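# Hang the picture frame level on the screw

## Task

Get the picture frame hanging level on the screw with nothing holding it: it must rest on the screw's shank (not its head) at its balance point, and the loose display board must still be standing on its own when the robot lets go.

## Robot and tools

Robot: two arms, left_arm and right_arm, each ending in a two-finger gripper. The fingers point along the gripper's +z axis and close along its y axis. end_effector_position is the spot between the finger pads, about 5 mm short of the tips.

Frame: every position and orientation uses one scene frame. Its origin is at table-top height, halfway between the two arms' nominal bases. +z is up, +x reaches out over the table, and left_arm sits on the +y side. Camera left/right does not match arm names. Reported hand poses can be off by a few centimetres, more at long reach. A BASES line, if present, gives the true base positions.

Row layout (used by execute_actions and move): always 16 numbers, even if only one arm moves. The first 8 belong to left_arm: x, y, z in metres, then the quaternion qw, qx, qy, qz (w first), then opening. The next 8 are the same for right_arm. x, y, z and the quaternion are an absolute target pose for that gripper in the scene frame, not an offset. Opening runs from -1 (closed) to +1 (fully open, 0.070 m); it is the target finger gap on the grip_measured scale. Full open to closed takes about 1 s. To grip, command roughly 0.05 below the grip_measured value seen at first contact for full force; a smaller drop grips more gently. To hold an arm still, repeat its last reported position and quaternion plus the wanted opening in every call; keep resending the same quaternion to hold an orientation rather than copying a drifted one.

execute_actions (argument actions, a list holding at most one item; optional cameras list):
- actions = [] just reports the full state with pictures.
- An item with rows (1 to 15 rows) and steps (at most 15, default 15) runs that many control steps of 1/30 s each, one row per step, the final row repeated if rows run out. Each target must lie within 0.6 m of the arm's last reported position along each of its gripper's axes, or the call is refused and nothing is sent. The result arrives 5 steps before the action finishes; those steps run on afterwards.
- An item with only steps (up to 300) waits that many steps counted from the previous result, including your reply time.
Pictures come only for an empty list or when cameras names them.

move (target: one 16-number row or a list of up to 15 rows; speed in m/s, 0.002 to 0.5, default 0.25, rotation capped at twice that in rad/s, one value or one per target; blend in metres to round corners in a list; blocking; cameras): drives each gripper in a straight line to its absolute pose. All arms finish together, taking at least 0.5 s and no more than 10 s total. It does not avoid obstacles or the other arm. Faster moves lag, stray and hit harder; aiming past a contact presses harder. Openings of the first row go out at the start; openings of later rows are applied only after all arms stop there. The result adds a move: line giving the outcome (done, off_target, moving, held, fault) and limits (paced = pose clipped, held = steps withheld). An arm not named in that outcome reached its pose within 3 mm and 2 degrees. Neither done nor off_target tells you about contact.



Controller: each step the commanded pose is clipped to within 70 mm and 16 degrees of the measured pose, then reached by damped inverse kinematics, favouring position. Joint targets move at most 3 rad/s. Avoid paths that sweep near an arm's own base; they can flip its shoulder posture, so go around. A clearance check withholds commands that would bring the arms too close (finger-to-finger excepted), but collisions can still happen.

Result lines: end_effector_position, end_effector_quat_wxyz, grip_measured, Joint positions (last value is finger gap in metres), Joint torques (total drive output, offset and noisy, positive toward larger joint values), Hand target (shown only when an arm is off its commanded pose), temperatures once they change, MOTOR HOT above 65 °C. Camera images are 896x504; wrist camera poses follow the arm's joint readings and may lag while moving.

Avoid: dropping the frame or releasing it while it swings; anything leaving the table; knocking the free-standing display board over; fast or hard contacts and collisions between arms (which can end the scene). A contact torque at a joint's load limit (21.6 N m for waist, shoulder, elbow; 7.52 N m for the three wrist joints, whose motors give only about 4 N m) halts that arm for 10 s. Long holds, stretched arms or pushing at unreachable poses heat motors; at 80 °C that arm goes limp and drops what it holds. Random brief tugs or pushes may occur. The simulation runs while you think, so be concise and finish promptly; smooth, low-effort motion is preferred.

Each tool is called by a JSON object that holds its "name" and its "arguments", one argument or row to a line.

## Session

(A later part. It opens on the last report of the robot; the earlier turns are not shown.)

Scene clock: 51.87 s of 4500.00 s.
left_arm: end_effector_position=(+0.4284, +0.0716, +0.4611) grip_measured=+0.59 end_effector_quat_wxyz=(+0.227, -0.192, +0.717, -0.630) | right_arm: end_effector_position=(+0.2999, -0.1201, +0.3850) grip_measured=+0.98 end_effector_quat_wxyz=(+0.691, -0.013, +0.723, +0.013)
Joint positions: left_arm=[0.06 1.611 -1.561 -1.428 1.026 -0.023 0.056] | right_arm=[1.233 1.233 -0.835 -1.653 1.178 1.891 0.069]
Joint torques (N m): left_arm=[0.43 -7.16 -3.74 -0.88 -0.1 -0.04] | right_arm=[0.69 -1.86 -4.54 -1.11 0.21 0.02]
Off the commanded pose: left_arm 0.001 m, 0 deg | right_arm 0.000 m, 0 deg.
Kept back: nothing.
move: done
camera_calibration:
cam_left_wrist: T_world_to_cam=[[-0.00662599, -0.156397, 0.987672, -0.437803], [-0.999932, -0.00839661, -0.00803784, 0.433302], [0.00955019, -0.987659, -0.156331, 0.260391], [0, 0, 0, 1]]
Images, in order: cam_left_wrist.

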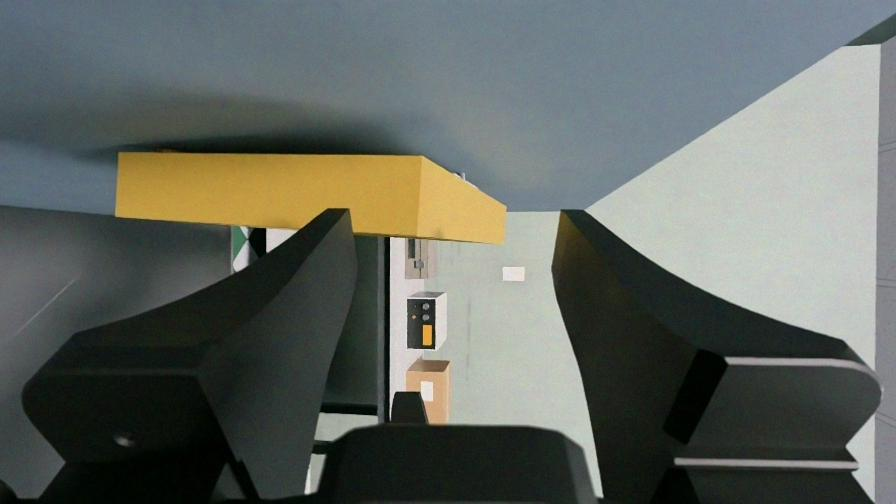

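{"name": "move", "arguments": {
  "target": [
    [0.43, 0.095, 0.441, 0.228, -0.192, 0.717, -0.631, -1, 0.315, -0.05, 0.40, 0.691, -0.013, 0.723, 0.013, 1.0]
  ],
  "speed": 0.12,
  "cameras": ["cam_left_wrist", "cam_right_wrist", "cam_head_left", "cam_head_right"]
}}

{"name": "zoom_image", "arguments": {
  "camera": "cam_right_wrist",
  "region": [180, 0, 640, 260]
}}

Scene clock: 55.93 s of 4500.00 s.
left_arm: end_effector_position=(+0.4299, +0.0953, +0.4409) grip_measured=-1.00 end_effector_quat_wxyz=(+0.228, -0.192, +0.717, -0.631) | right_arm: end_effector_position=(+0.3152, -0.0498, +0.4001) grip_measured=+0.98 end_effector_quat_wxyz=(+0.691, -0.013, +0.723, +0.013)
Joint positions: left_arm=[0.138 1.617 -1.487 -1.479 1.093 0.081 0] | right_arm=[1.274 1.477 -1.118 -1.625 1.214 1.846 0.069]
Joint torques (N m): left_arm=[-0.43 -5.76 -3.84 -0.84 -0.26 -0.14] | right_arm=[-0.16 -5.7 -3.42 -1.06 0.29 0.2]
Off the commanded pose: left_arm 0.000 m, 0 deg | right_arm 0.000 m, 0 deg.
Kept back: nothing.
move: done
camera_calibration:
cam_left_wrist: T_world_to_cam=[[-0.00879002, -0.156595, 0.987624, -0.413209], [-0.9999, -0.00956108, -0.0104153, 0.435965], [0.0110737, -0.987617, -0.156496, 0.280112], [0, 0, 0, 1]]
cam_right_wrist: T_world_to_cam=[[0.0252225, -0.998923, -0.0389343, -0.0414688], [-0.646305, 0.0134184, -0.762961, 0.503305], [0.762662, 0.0444072, -0.645271, 0.138346], [0, 0, 0, 1]]

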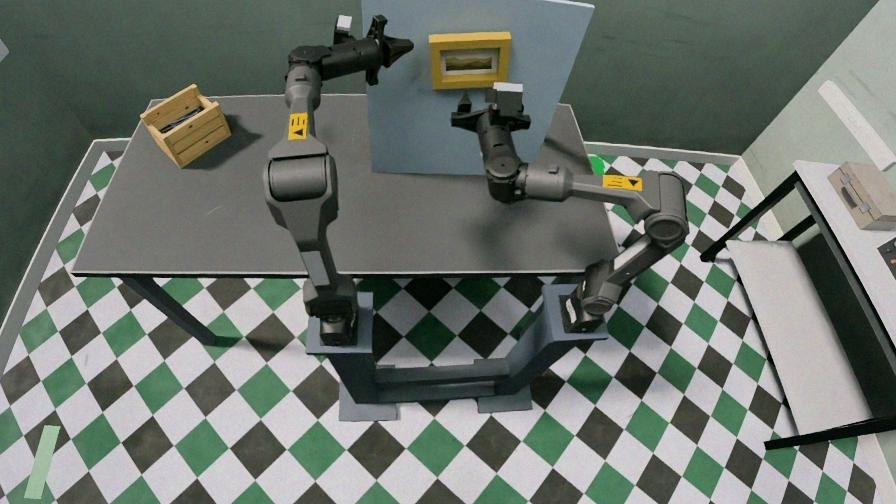

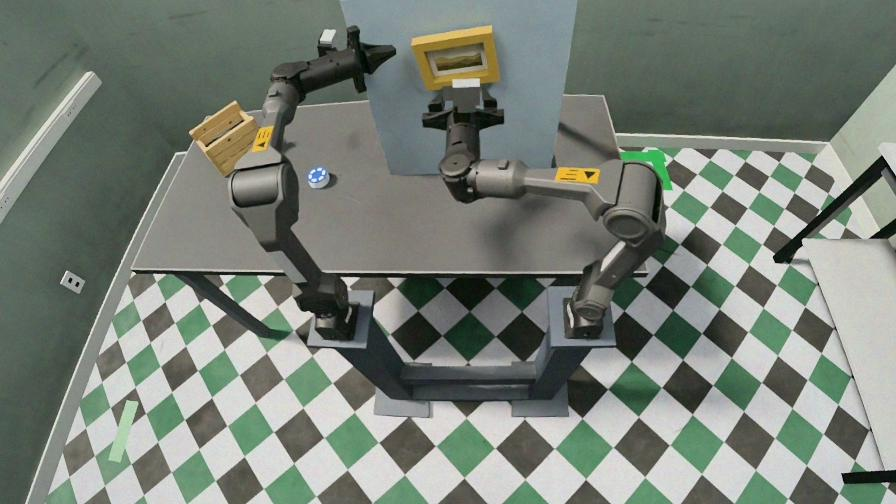

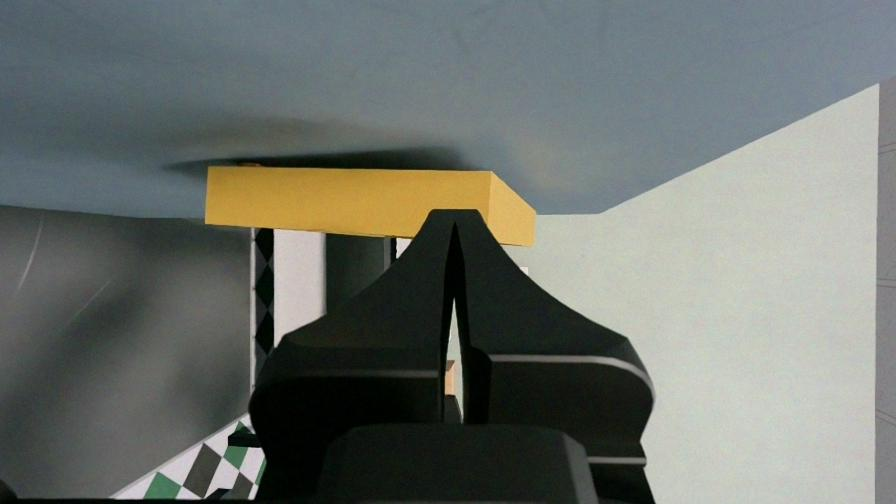

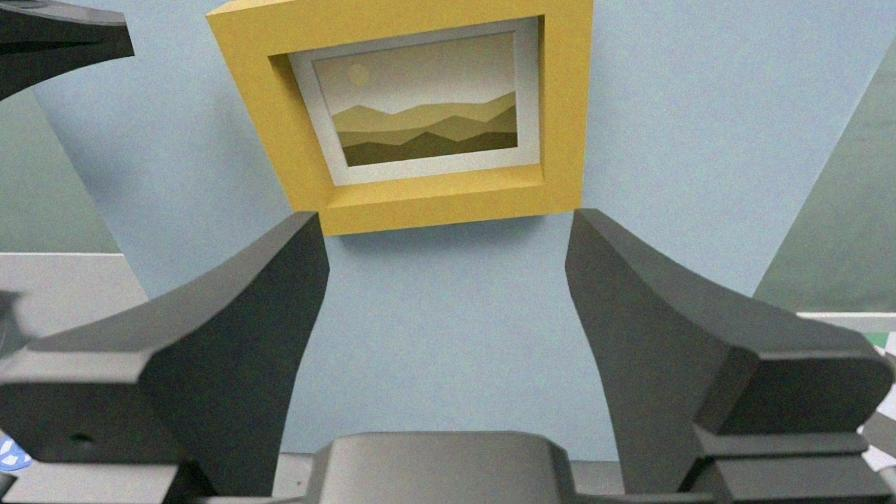

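Scaled by 1.096 from the camera's 896x504 image, which has a finer 1280x720 frame.

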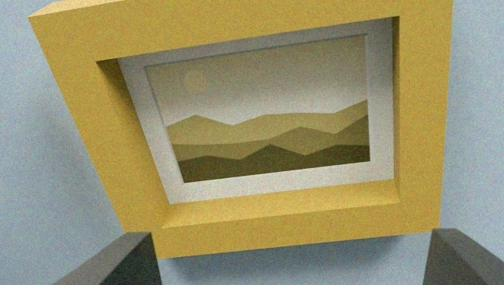

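{"name": "move", "arguments": {
  "target": [
    [0.447, 0.058, 0.441, 0.228, -0.192, 0.717, -0.631, -1, 0.3152, -0.0498, 0.4001, 0.691, -0.013, 0.723, 0.013, 1.0]
  ],
  "speed": 0.06,
  "cameras": ["cam_left_wrist", "cam_right_wrist"]
}}

{"name": "zoom_image", "arguments": {
  "camera": "cam_right_wrist",
  "region": [80, 0, 640, 260]
}}

Scene clock: 59.50 s of 4500.00 s.
left_arm: end_effector_position=(+0.4466, +0.0573, +0.4412) grip_measured=-1.00 end_effector_quat_wxyz=(+0.227, -0.191, +0.717, -0.631) | right_arm: end_effector_position=(+0.3152, -0.0498, +0.4001) grip_measured=+0.98 end_effector_quat_wxyz=(+0.691, -0.013, +0.723, +0.013)
Joint positions: left_arm=[0.012 1.669 -1.553 -1.469 0.972 0.052 0] | right_arm=[1.274 1.477 -1.118 -1.625 1.214 1.846 0.069]
Joint torques (N m): left_arm=[-1.12 -6.19 -3.12 -0.92 -0.17 -0.03] | right_arm=[-0.49 -3.84 -4.5 -1.21 0.09 -0.13]
Off the commanded pose: left_arm 0.001 m, 0 deg | right_arm 0.000 m, 0 deg.
Kept back: nothing.
move: done
camera_calibration:
cam_left_wrist: T_world_to_cam=[[-0.00911995, -0.156122, 0.987696, -0.419183], [-0.999925, -0.00659808, -0.0102758, 0.452022], [0.00812118, -0.987716, -0.15605, 0.243489], [0, 0, 0, 1]]
cam_right_wrist: T_world_to_cam=[[0.0252227, -0.998923, -0.0389507, -0.0414611], [-0.646301, 0.013431, -0.762964, 0.50331], [0.762665, 0.0444179, -0.645266, 0.138347], [0, 0, 0, 1]]
Images, in order: cam_left_wrist, cam_right_wrist.

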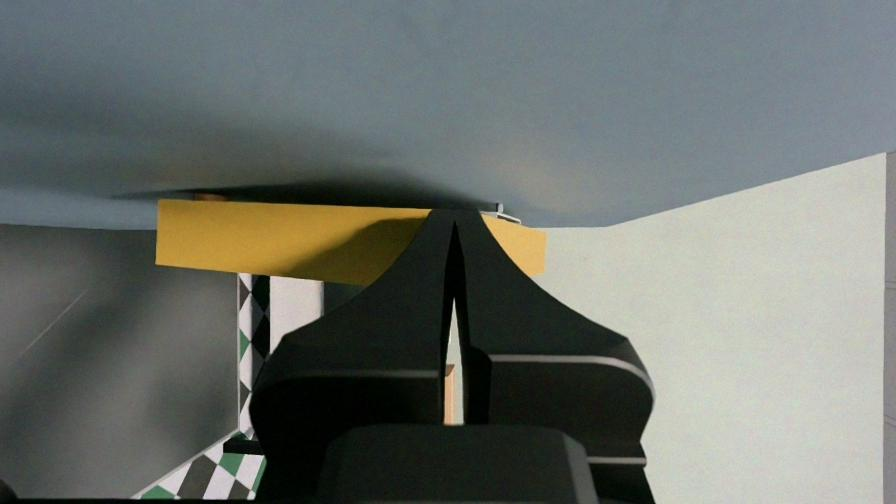

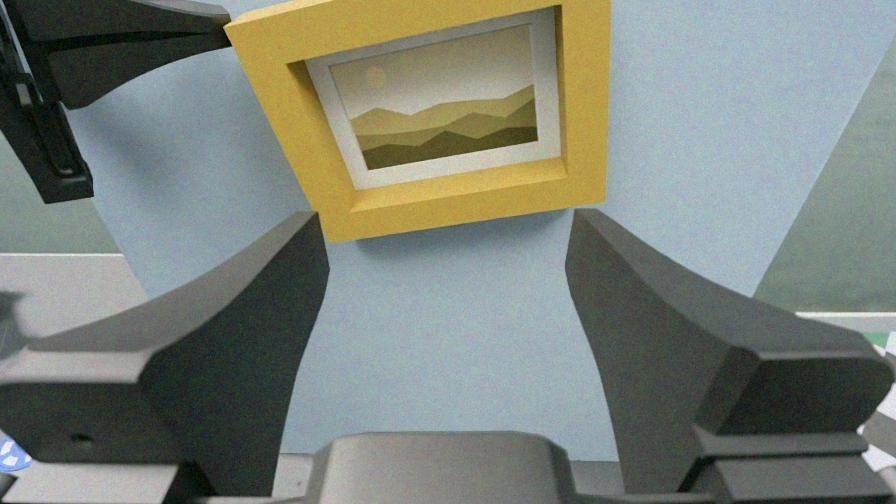

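Region (80, 0, 640, 260) is 560x260 pixels. A region can be at most 504 by 504 pixels.

{"name": "move", "arguments": {
  "target": [
    [0.447, 0.095, 0.441, 0.228, -0.192, 0.717, -0.631, -1, 0.3152, -0.0498, 0.4001, 0.691, -0.013, 0.723, 0.013, 1.0]
  ],
  "speed": 0.03,
  "cameras": ["cam_left_wrist", "cam_right_wrist"]
}}

{"name": "zoom_image", "arguments": {
  "camera": "cam_right_wrist",
  "region": [180, 0, 640, 260]
}}

{"name": "zoom_image", "arguments": {
  "camera": "cam_left_wrist",
  "region": [380, 150, 580, 260]
}}

Scene clock: 61.40 s of 4500.00 s.
left_arm: end_effector_position=(+0.4470, +0.0953, +0.4407) grip_measured=-1.00 end_effector_quat_wxyz=(+0.228, -0.192, +0.717, -0.630) | right_arm: end_effector_position=(+0.3152, -0.0498, +0.4001) grip_measured=+0.98 end_effector_quat_wxyz=(+0.691, -0.013, +0.723, +0.013)
Joint positions: left_arm=[0.131 1.678 -1.563 -1.471 1.087 0.063 0] | right_arm=[1.274 1.477 -1.118 -1.625 1.214 1.846 0.069]
Joint torques (N m): left_arm=[-0.59 -6.04 -3.57 -0.91 -0.21 0.09] | right_arm=[-0.43 -3.82 -4.49 -1.17 0.11 -0.12]
Off the commanded pose: left_arm 0.000 m, 0 deg | right_arm 0.000 m, 0 deg.
Kept back: nothing.
move: done
camera_calibration:
cam_left_wrist: T_world_to_cam=[[-0.00739303, -0.156427, 0.987662, -0.413487], [-0.999914, -0.00950891, -0.00899078, 0.452409], [0.010798, -0.987644, -0.156343, 0.279925], [0, 0, 0, 1]]
cam_right_wrist: T_world_to_cam=[[0.0252227, -0.998923, -0.0389507, -0.0414611], [-0.646301, 0.013431, -0.762964, 0.50331], [0.762665, 0.0444179, -0.645266, 0.138347], [0, 0, 0, 1]]
Images, in order: cam_left_wrist, cam_right_wrist.

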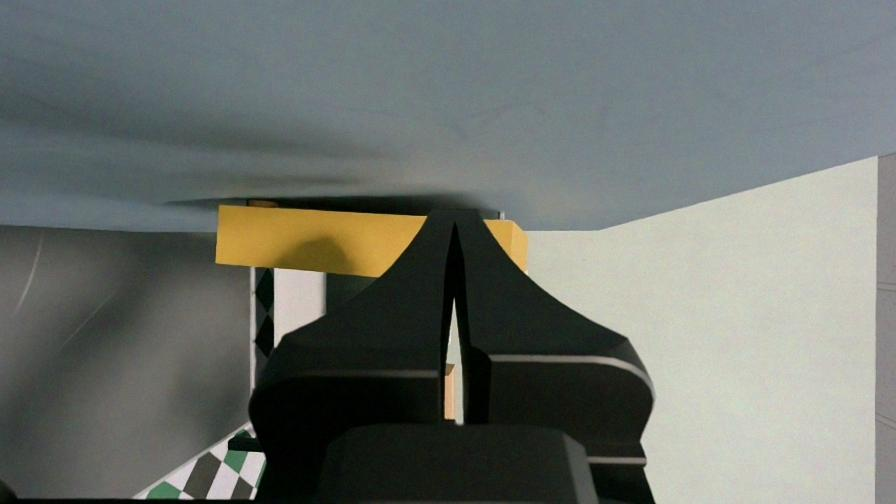

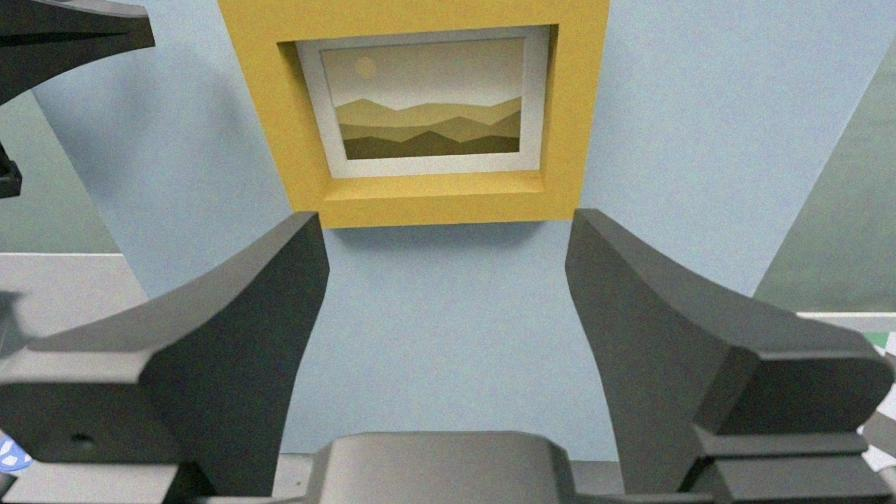

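Scaled by 1.096 from the camera's 896x504 image, which has a finer 1280x720 frame.

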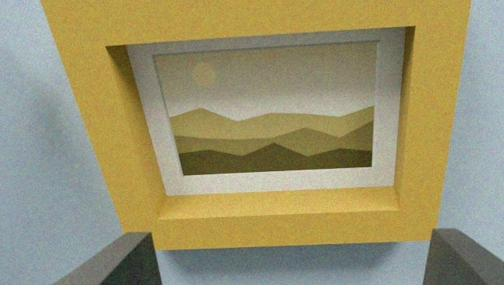

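Scaled by 2.520 from the camera's 896x504 image, which has a finer 1280x720 frame.

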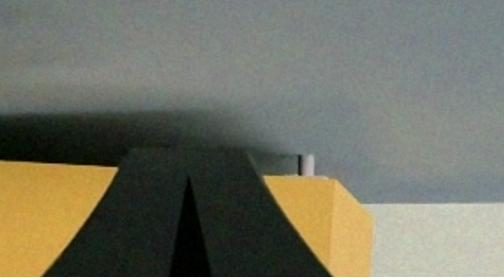

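{"name": "zoom_image", "arguments": {
  "camera": "cam_right_wrist",
  "region": [0, 90, 200, 310]
}}

{"name": "zoom_image", "arguments": {
  "camera": "cam_right_wrist",
  "region": [736, 0, 896, 310]
}}

{"name": "zoom_image", "arguments": {
  "camera": "cam_right_wrist",
  "region": [270, 430, 630, 500]
}}

{"name": "zoom_image", "arguments": {
  "camera": "cam_right_wrist",
  "region": [210, 0, 420, 240]
}}

{"name": "zoom_image", "arguments": {
  "camera": "cam_right_wrist",
  "region": [410, 0, 620, 240]
}}

Scaled by 2.291 from the camera's 896x504 image, which has a finer 1280x720 frame.

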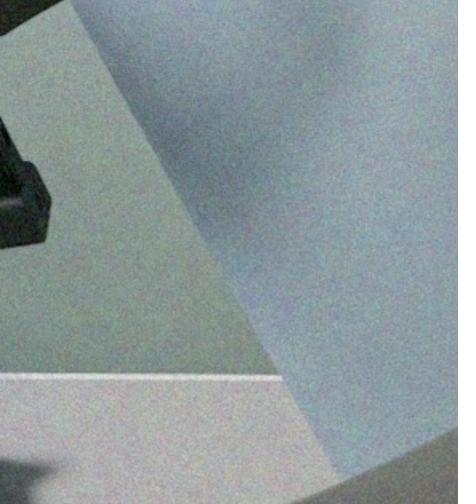

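Scaled by 1.626 from the camera's 896x504 image, which has a finer 1280x720 frame.

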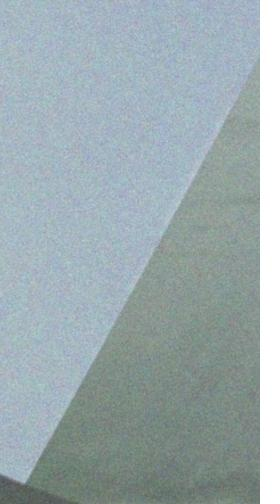

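Scaled by 1.400 from the camera's 896x504 image, which has a finer 1280x720 frame.

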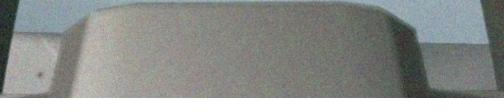

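Scaled by 2.100 from the camera's 896x504 image, which has a finer 1280x720 frame.

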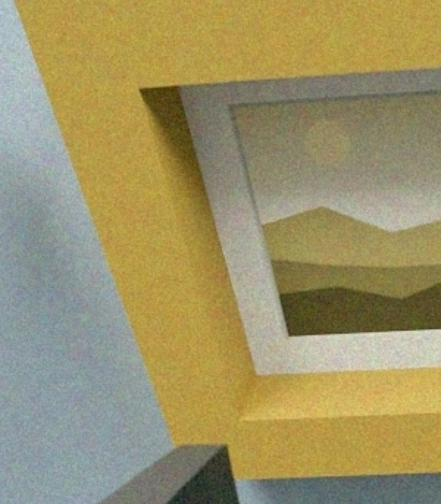

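Scaled by 2.100 from the camera's 896x504 image, which has a finer 1280x720 frame.

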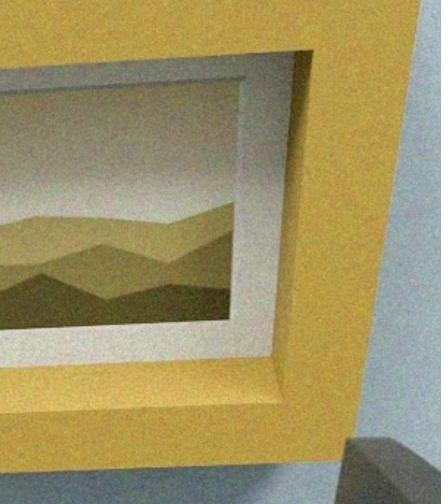

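{"name": "move", "arguments": {
  "target": [
    [0.42, 0.20, 0.44, 0.228, -0.192, 0.717, -0.631, -1, 0.25, -0.25, 0.40, 0.691, -0.013, 0.723, 0.013, 1.0]
  ],
  "speed": 0.15,
  "cameras": ["cam_head_left", "cam_head_right", "cam_right_wrist", "cam_left_wrist"]
}}

{"name": "zoom_image", "arguments": {
  "camera": "cam_head_left",
  "region": [360, 0, 600, 185]
}}

{"name": "zoom_image", "arguments": {
  "camera": "cam_head_right",
  "region": [335, 0, 585, 185]
}}

{"name": "zoom_image", "arguments": {
  "camera": "cam_head_left",
  "region": [420, 20, 520, 100]
}}

{"name": "zoom_image", "arguments": {
  "camera": "cam_head_right",
  "region": [400, 15, 510, 100]
}}

Scene clock: 69.43 s of 4500.00 s.
left_arm: end_effector_position=(+0.4200, +0.1998, +0.4400) grip_measured=-1.00 end_effector_quat_wxyz=(+0.285, -0.246, +0.701, -0.606) | right_arm: end_effector_position=(+0.2499, -0.2503, +0.4000) grip_measured=+0.98 end_effector_quat_wxyz=(+0.691, -0.013, +0.723, +0.013)
Joint positions: left_arm=[0.437 1.565 -1.425 -1.479 1.223 0.12 0] | right_arm=[1.247 0.655 -0.623 -1.5 1.191 1.495 0.069]
Joint torques (N m): left_arm=[-0.75 -6.29 -2.94 -0.71 0.07 0.05] | right_arm=[0.72 2.13 -3.7 -1.26 -0.04 0.26]
Hand target: left_arm +0.4202, +0.1996, +0.4400; +0.285, -0.246, +0.701, -0.606 | right_arm +0.2500, -0.2500, +0.4000; +0.691, -0.013, +0.723, +0.013
Off the commanded pose: left_arm 0.000 m, 10 deg | right_arm 0.000 m, 0 deg.
joint sent to its limit (left arm) — joint 5 (wrist pitch), upper limit.
Kept back: nothing.
move: off_target (left_arm)
camera_calibration:
cam_left_wrist: T_world_to_cam=[[0.00780056, -0.168959, 0.985592, -0.399674], [-0.984419, -0.174441, -0.022113, 0.458632], [0.175664, -0.970063, -0.167687, 0.315527], [0, 0, 0, 1]]
cam_right_wrist: T_world_to_cam=[[0.0247791, -0.998907, -0.0396219, -0.23973], [-0.646531, 0.0142169, -0.762755, 0.463927], [0.762485, 0.0445172, -0.645473, 0.197081], [0, 0, 0, 1]]

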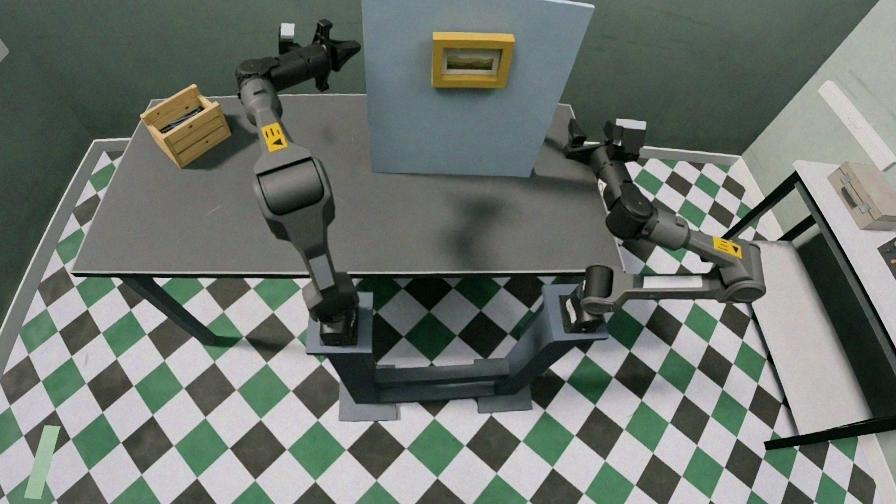

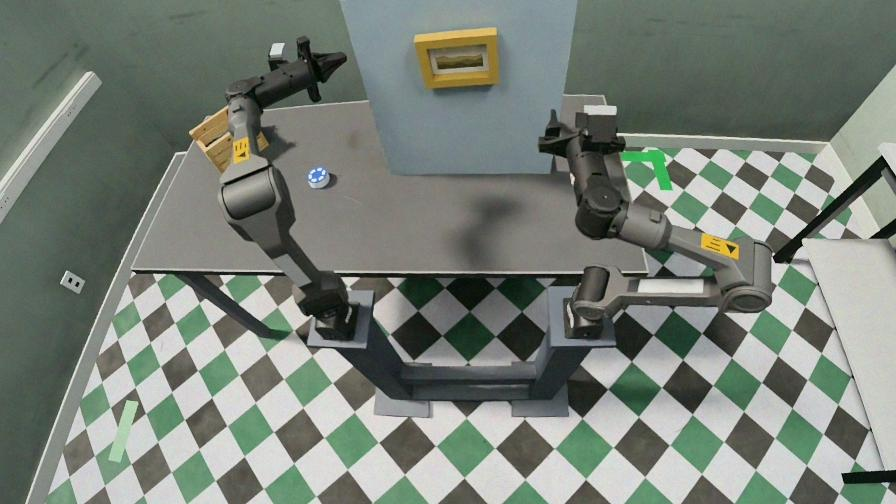

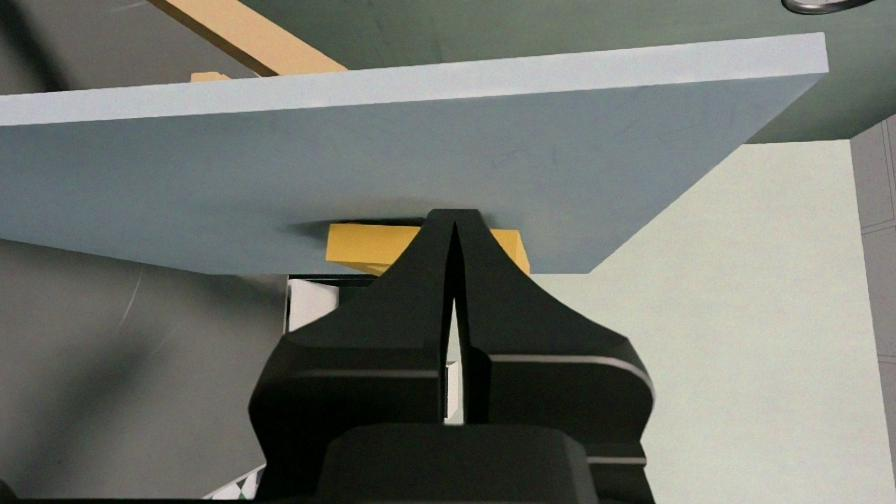

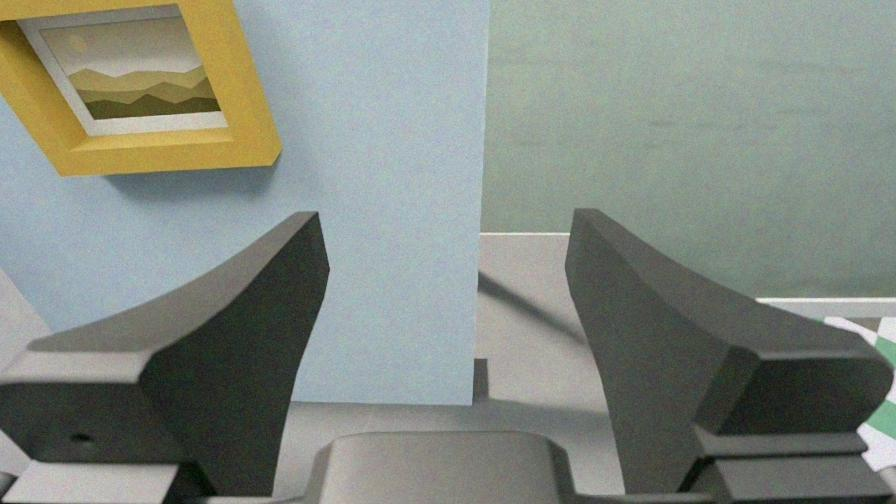

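Scaled by 2.100 from the camera's 896x504 image, which has a finer 1280x720 frame.

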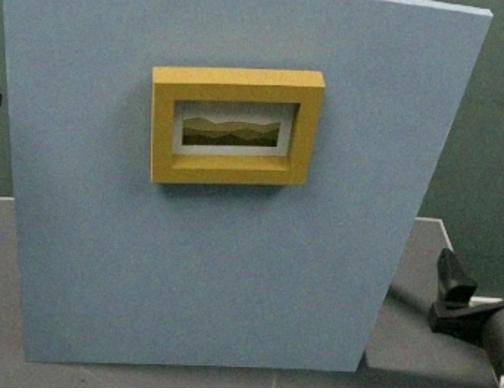

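Scaled by 2.016 from the camera's 896x504 image, which has a finer 1280x720 frame.

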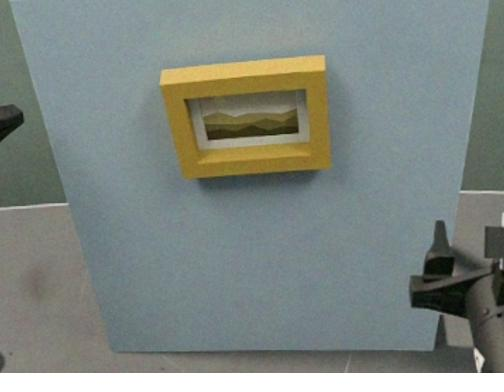

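Scaled by 5.040 from the camera's 896x504 image, which has a finer 1280x720 frame.

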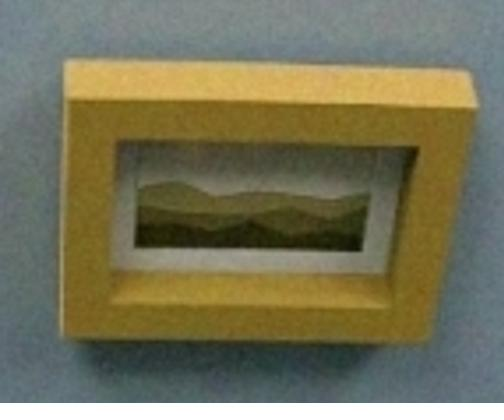

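Scaled by 4.582 from the camera's 896x504 image, which has a finer 1280x720 frame.

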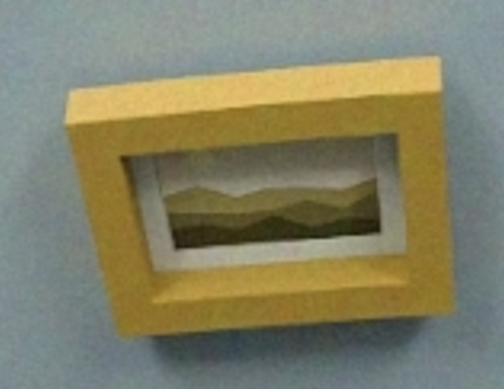

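{"name": "move", "arguments": {
  "target": [
    [0.43, 0.10, 0.446, 0.228, -0.192, 0.717, -0.631, -1, 0.315, -0.05, 0.40, 0.691, -0.013, 0.723, 0.013, 1.0],
    [0.447, 0.070, 0.446, 0.228, -0.192, 0.717, -0.631, -1, 0.315, -0.05, 0.40, 0.691, -0.013, 0.723, 0.013, 1.0],
    [0.447, 0.0545, 0.446, 0.228, -0.192, 0.717, -0.631, -1, 0.315, -0.05, 0.40, 0.691, -0.013, 0.723, 0.013, 1.0]
  ],
  "speed": [0.15, 0.06, 0.015],
  "cameras": ["cam_left_wrist", "cam_right_wrist"]
}}

{"name": "zoom_image", "arguments": {
  "camera": "cam_right_wrist",
  "region": [160, 0, 640, 260]
}}

Scene clock: 76.07 s of 4500.00 s.
left_arm: end_effector_position=(+0.4481, +0.0564, +0.4462) grip_measured=-1.00 end_effector_quat_wxyz=(+0.230, -0.194, +0.716, -0.630) | right_arm: end_effector_position=(+0.3148, -0.0497, +0.4002) grip_measured=+0.98 end_effector_quat_wxyz=(+0.691, -0.013, +0.723, +0.014)
Joint positions: left_arm=[0.007 1.671 -1.574 -1.455 0.96 0.027 0] | right_arm=[1.275 1.477 -1.118 -1.625 1.215 1.846 0.069]
Joint torques (N m): left_arm=[-6.29 -7.05 -2.67 -0.74 0.92 -0.1] | right_arm=[-0.46 -5.72 -3.38 -1.03 0.08 -0.12]
Off the commanded pose: left_arm 0.002 m, 0 deg | right_arm 0.000 m, 0 deg.
Kept back: nothing.
move: done
camera_calibration:
cam_left_wrist: T_world_to_cam=[[-0.00845526, -0.156434, 0.987652, -0.424487], [-0.999827, -0.0150505, -0.0109433, 0.454336], [0.0165766, -0.987574, -0.156279, 0.23976], [0, 0, 0, 1]]
cam_right_wrist: T_world_to_cam=[[0.0259149, -0.998857, -0.0401679, -0.0410501], [-0.646051, 0.0139284, -0.763167, 0.503258], [0.762854, 0.0457279, -0.644952, 0.138581], [0, 0, 0, 1]]
Images, in order: cam_left_wrist, cam_right_wrist.

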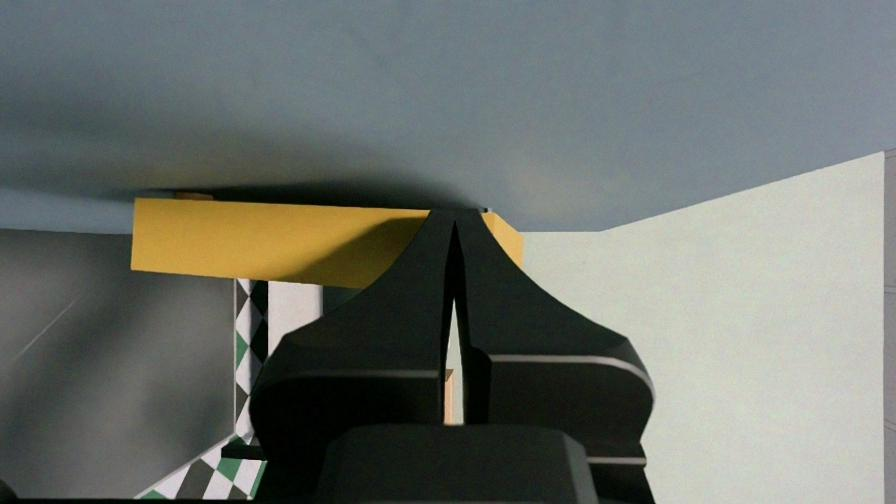

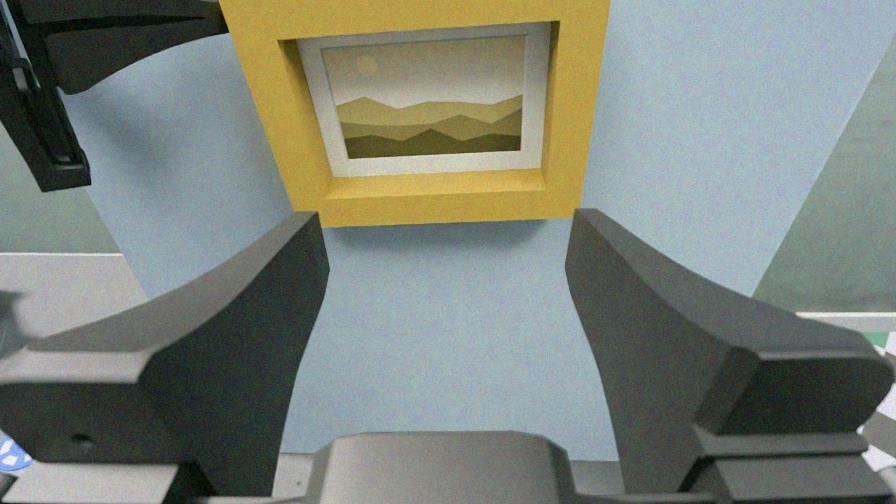

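Scaled by 1.050 from the camera's 896x504 image, which has a finer 1280x720 frame.

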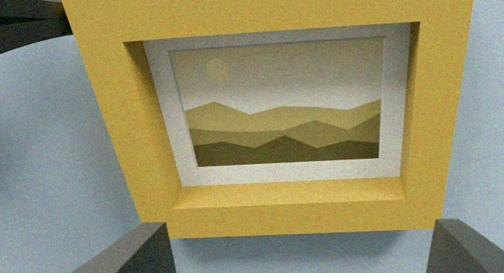

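{"name": "zoom_image", "arguments": {
  "camera": "cam_left_wrist",
  "region": [380, 160, 580, 300]
}}

{"name": "zoom_image", "arguments": {
  "camera": "cam_right_wrist",
  "region": [0, 0, 300, 220]
}}

{"name": "wait", "arguments": {
  "seconds": 0.2
}}

Scaled by 2.520 from the camera's 896x504 image, which has a finer 1280x720 frame.

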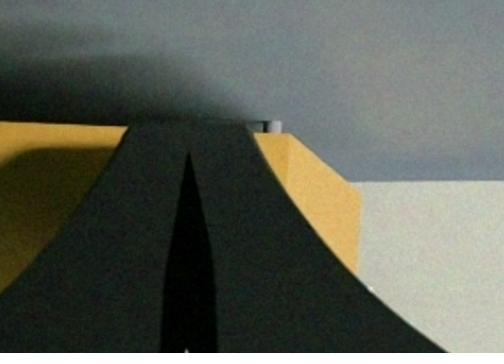

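Scaled by 1.680 from the camera's 896x504 image, which has a finer 1280x720 frame.

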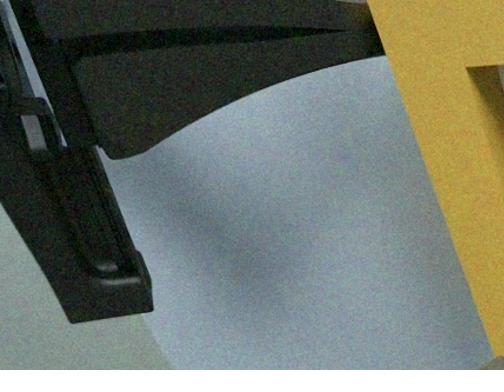

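Scene clock: 77.43 s of 4500.00 s.
left_arm: end_effector_position=(+0.4467, +0.0540, +0.4461) grip_measured=-1.00 end_effector_quat_wxyz=(+0.228, -0.191, +0.717, -0.631) | right_arm: end_effector_position=(+0.3148, -0.0497, +0.4002) grip_measured=+0.98 end_effector_quat_wxyz=(+0.691, -0.013, +0.723, +0.014)
Joint positions: left_arm=[0.002 1.671 -1.574 -1.455 0.963 0.027 0] | right_arm=[1.275 1.477 -1.118 -1.625 1.215 1.846 0.069]
Joint torques (N m): left_arm=[0.58 -6.1 -2.61 -0.85 -0.34 -0.03] | right_arm=[-0.49 -5.69 -3.36 -1.04 0.09 -0.11]
Off the commanded pose: left_arm 0.001 m, 0 deg | right_arm 0.000 m, 0 deg.
Steps of this call (1-41: nothing new was sent). Readings (end_effector_position of left_arm | right_arm):
1: (+0.4481, +0.0564, +0.4462) | (+0.3148, -0.0497, +0.4002)
2: (+0.4481, +0.0564, +0.4462) | (+0.3148, -0.0497, +0.4002)
4: (+0.4481, +0.0564, +0.4462) | (+0.3148, -0.0497, +0.4002)
8: (+0.4478, +0.0559, +0.4462) | (+0.3148, -0.0497, +0.4002)
41: the state above
camera_calibration:
cam_left_wrist: T_world_to_cam=[[-0.00929527, -0.156343, 0.987659, -0.424472], [-0.999914, -0.00763555, -0.0106193, 0.452443], [0.00920157, -0.987673, -0.156259, 0.240685], [0, 0, 0, 1]]
cam_right_wrist: T_world_to_cam=[[0.0259149, -0.998857, -0.0401679, -0.0410501], [-0.646051, 0.0139284, -0.763167, 0.503258], [0.762854, 0.0457279, -0.644952, 0.138581], [0, 0, 0, 1]]

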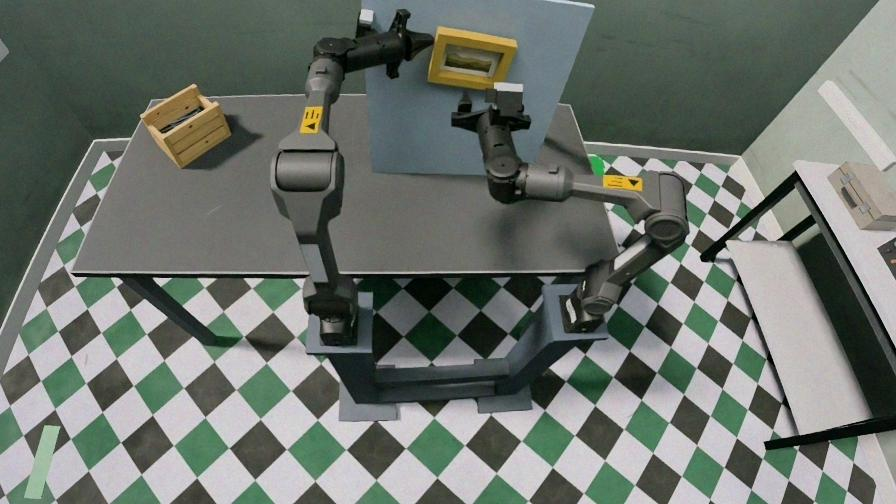

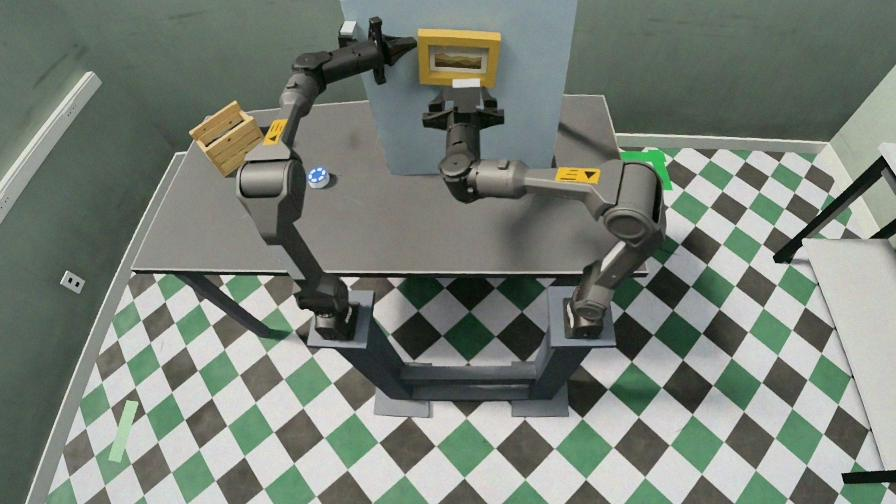

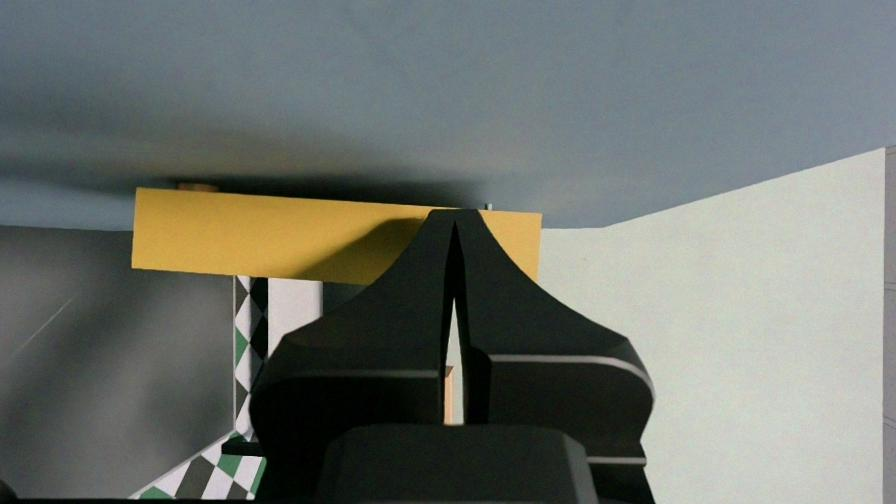

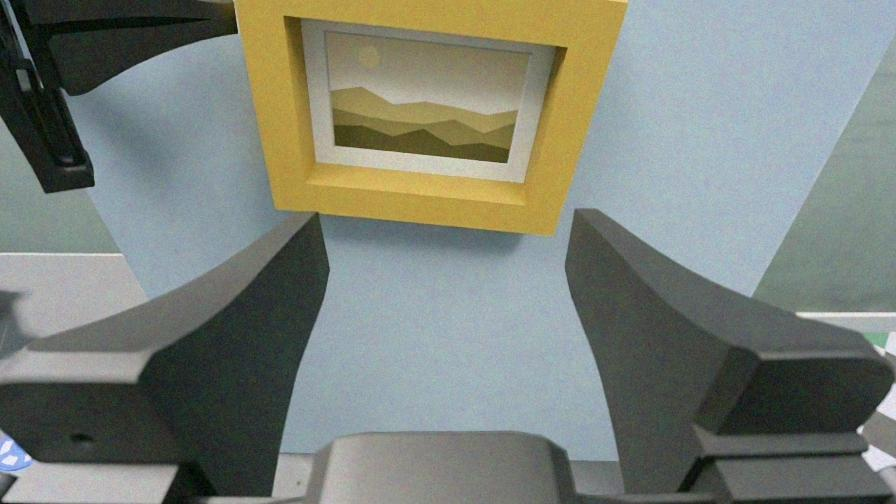

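{"name": "move", "arguments": {
  "target": [
    [0.447, 0.09, 0.446, 0.228, -0.192, 0.717, -0.631, -1, 0.3152, -0.0498, 0.4001, 0.691, -0.013, 0.723, 0.013, 1.0]
  ],
  "speed": 0.03,
  "cameras": ["cam_left_wrist", "cam_right_wrist", "cam_head_left"]
}}

{"name": "zoom_image", "arguments": {
  "camera": "cam_right_wrist",
  "region": [180, 0, 640, 260]
}}

{"name": "zoom_image", "arguments": {
  "camera": "cam_left_wrist",
  "region": [380, 160, 580, 300]
}}

Scene clock: 79.30 s of 4500.00 s.
left_arm: end_effector_position=(+0.4470, +0.0903, +0.4459) grip_measured=-1.00 end_effector_quat_wxyz=(+0.228, -0.192, +0.717, -0.631) | right_arm: end_effector_position=(+0.3151, -0.0499, +0.4002) grip_measured=+0.98 end_effector_quat_wxyz=(+0.691, -0.013, +0.723, +0.013)
Joint positions: left_arm=[0.115 1.677 -1.582 -1.46 1.074 0.039 0] | right_arm=[1.274 1.477 -1.118 -1.625 1.215 1.846 0.069]
Joint torques (N m): left_arm=[-0.61 -5.99 -3.61 -0.92 -0.21 0.07] | right_arm=[-0.45 -3.81 -4.5 -1.03 0.08 -0.13]
Off the commanded pose: left_arm 0.000 m, 0 deg | right_arm 0.000 m, 0 deg.
Kept back: nothing.
move: done
camera_calibration:
cam_left_wrist: T_world_to_cam=[[-0.00789812, -0.156115, 0.987707, -0.419245], [-0.99991, -0.00948285, -0.00949454, 0.45261], [0.0108485, -0.987693, -0.156026, 0.275625], [0, 0, 0, 1]]
cam_right_wrist: T_world_to_cam=[[0.0250836, -0.998913, -0.0392968, -0.0414095], [-0.646015, 0.013802, -0.7632, 0.503401], [0.762913, 0.0445301, -0.644966, 0.138351], [0, 0, 0, 1]]
Images, in order: cam_head_left, cam_left_wrist, cam_right_wrist.

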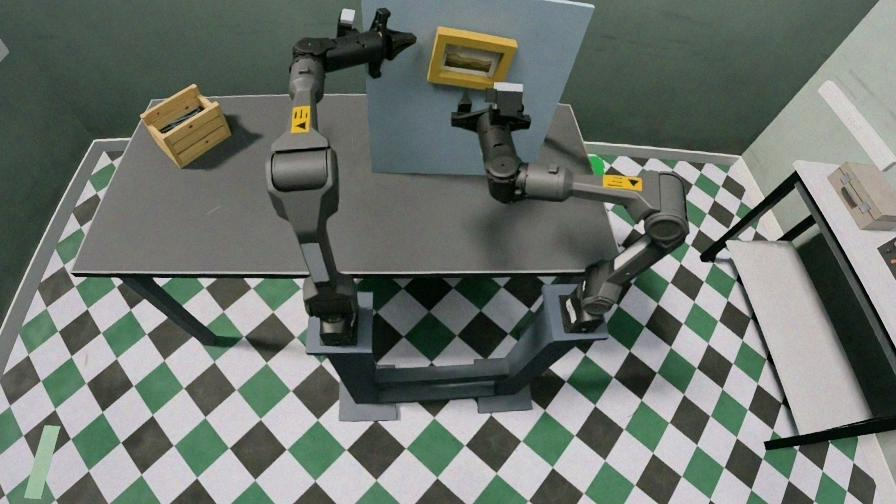

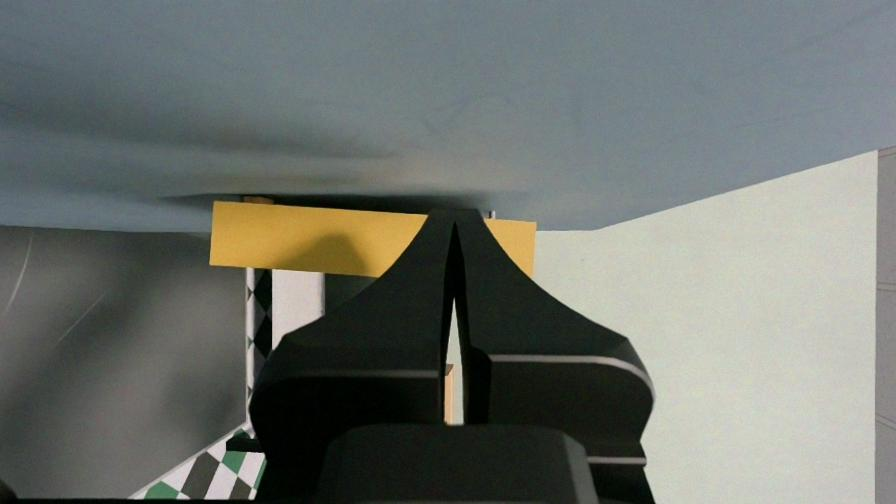

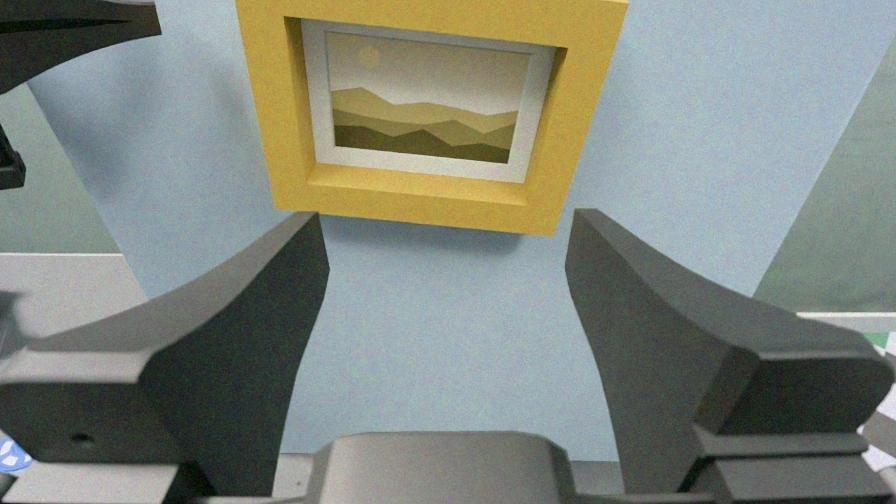

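Scaled by 1.096 from the camera's 896x504 image, which has a finer 1280x720 frame.

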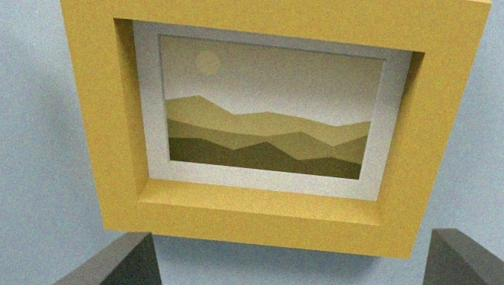

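Scaled by 2.520 from the camera's 896x504 image, which has a finer 1280x720 frame.

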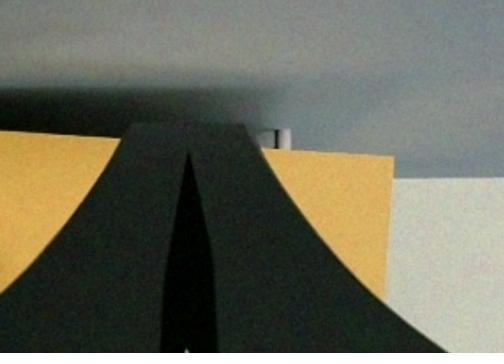

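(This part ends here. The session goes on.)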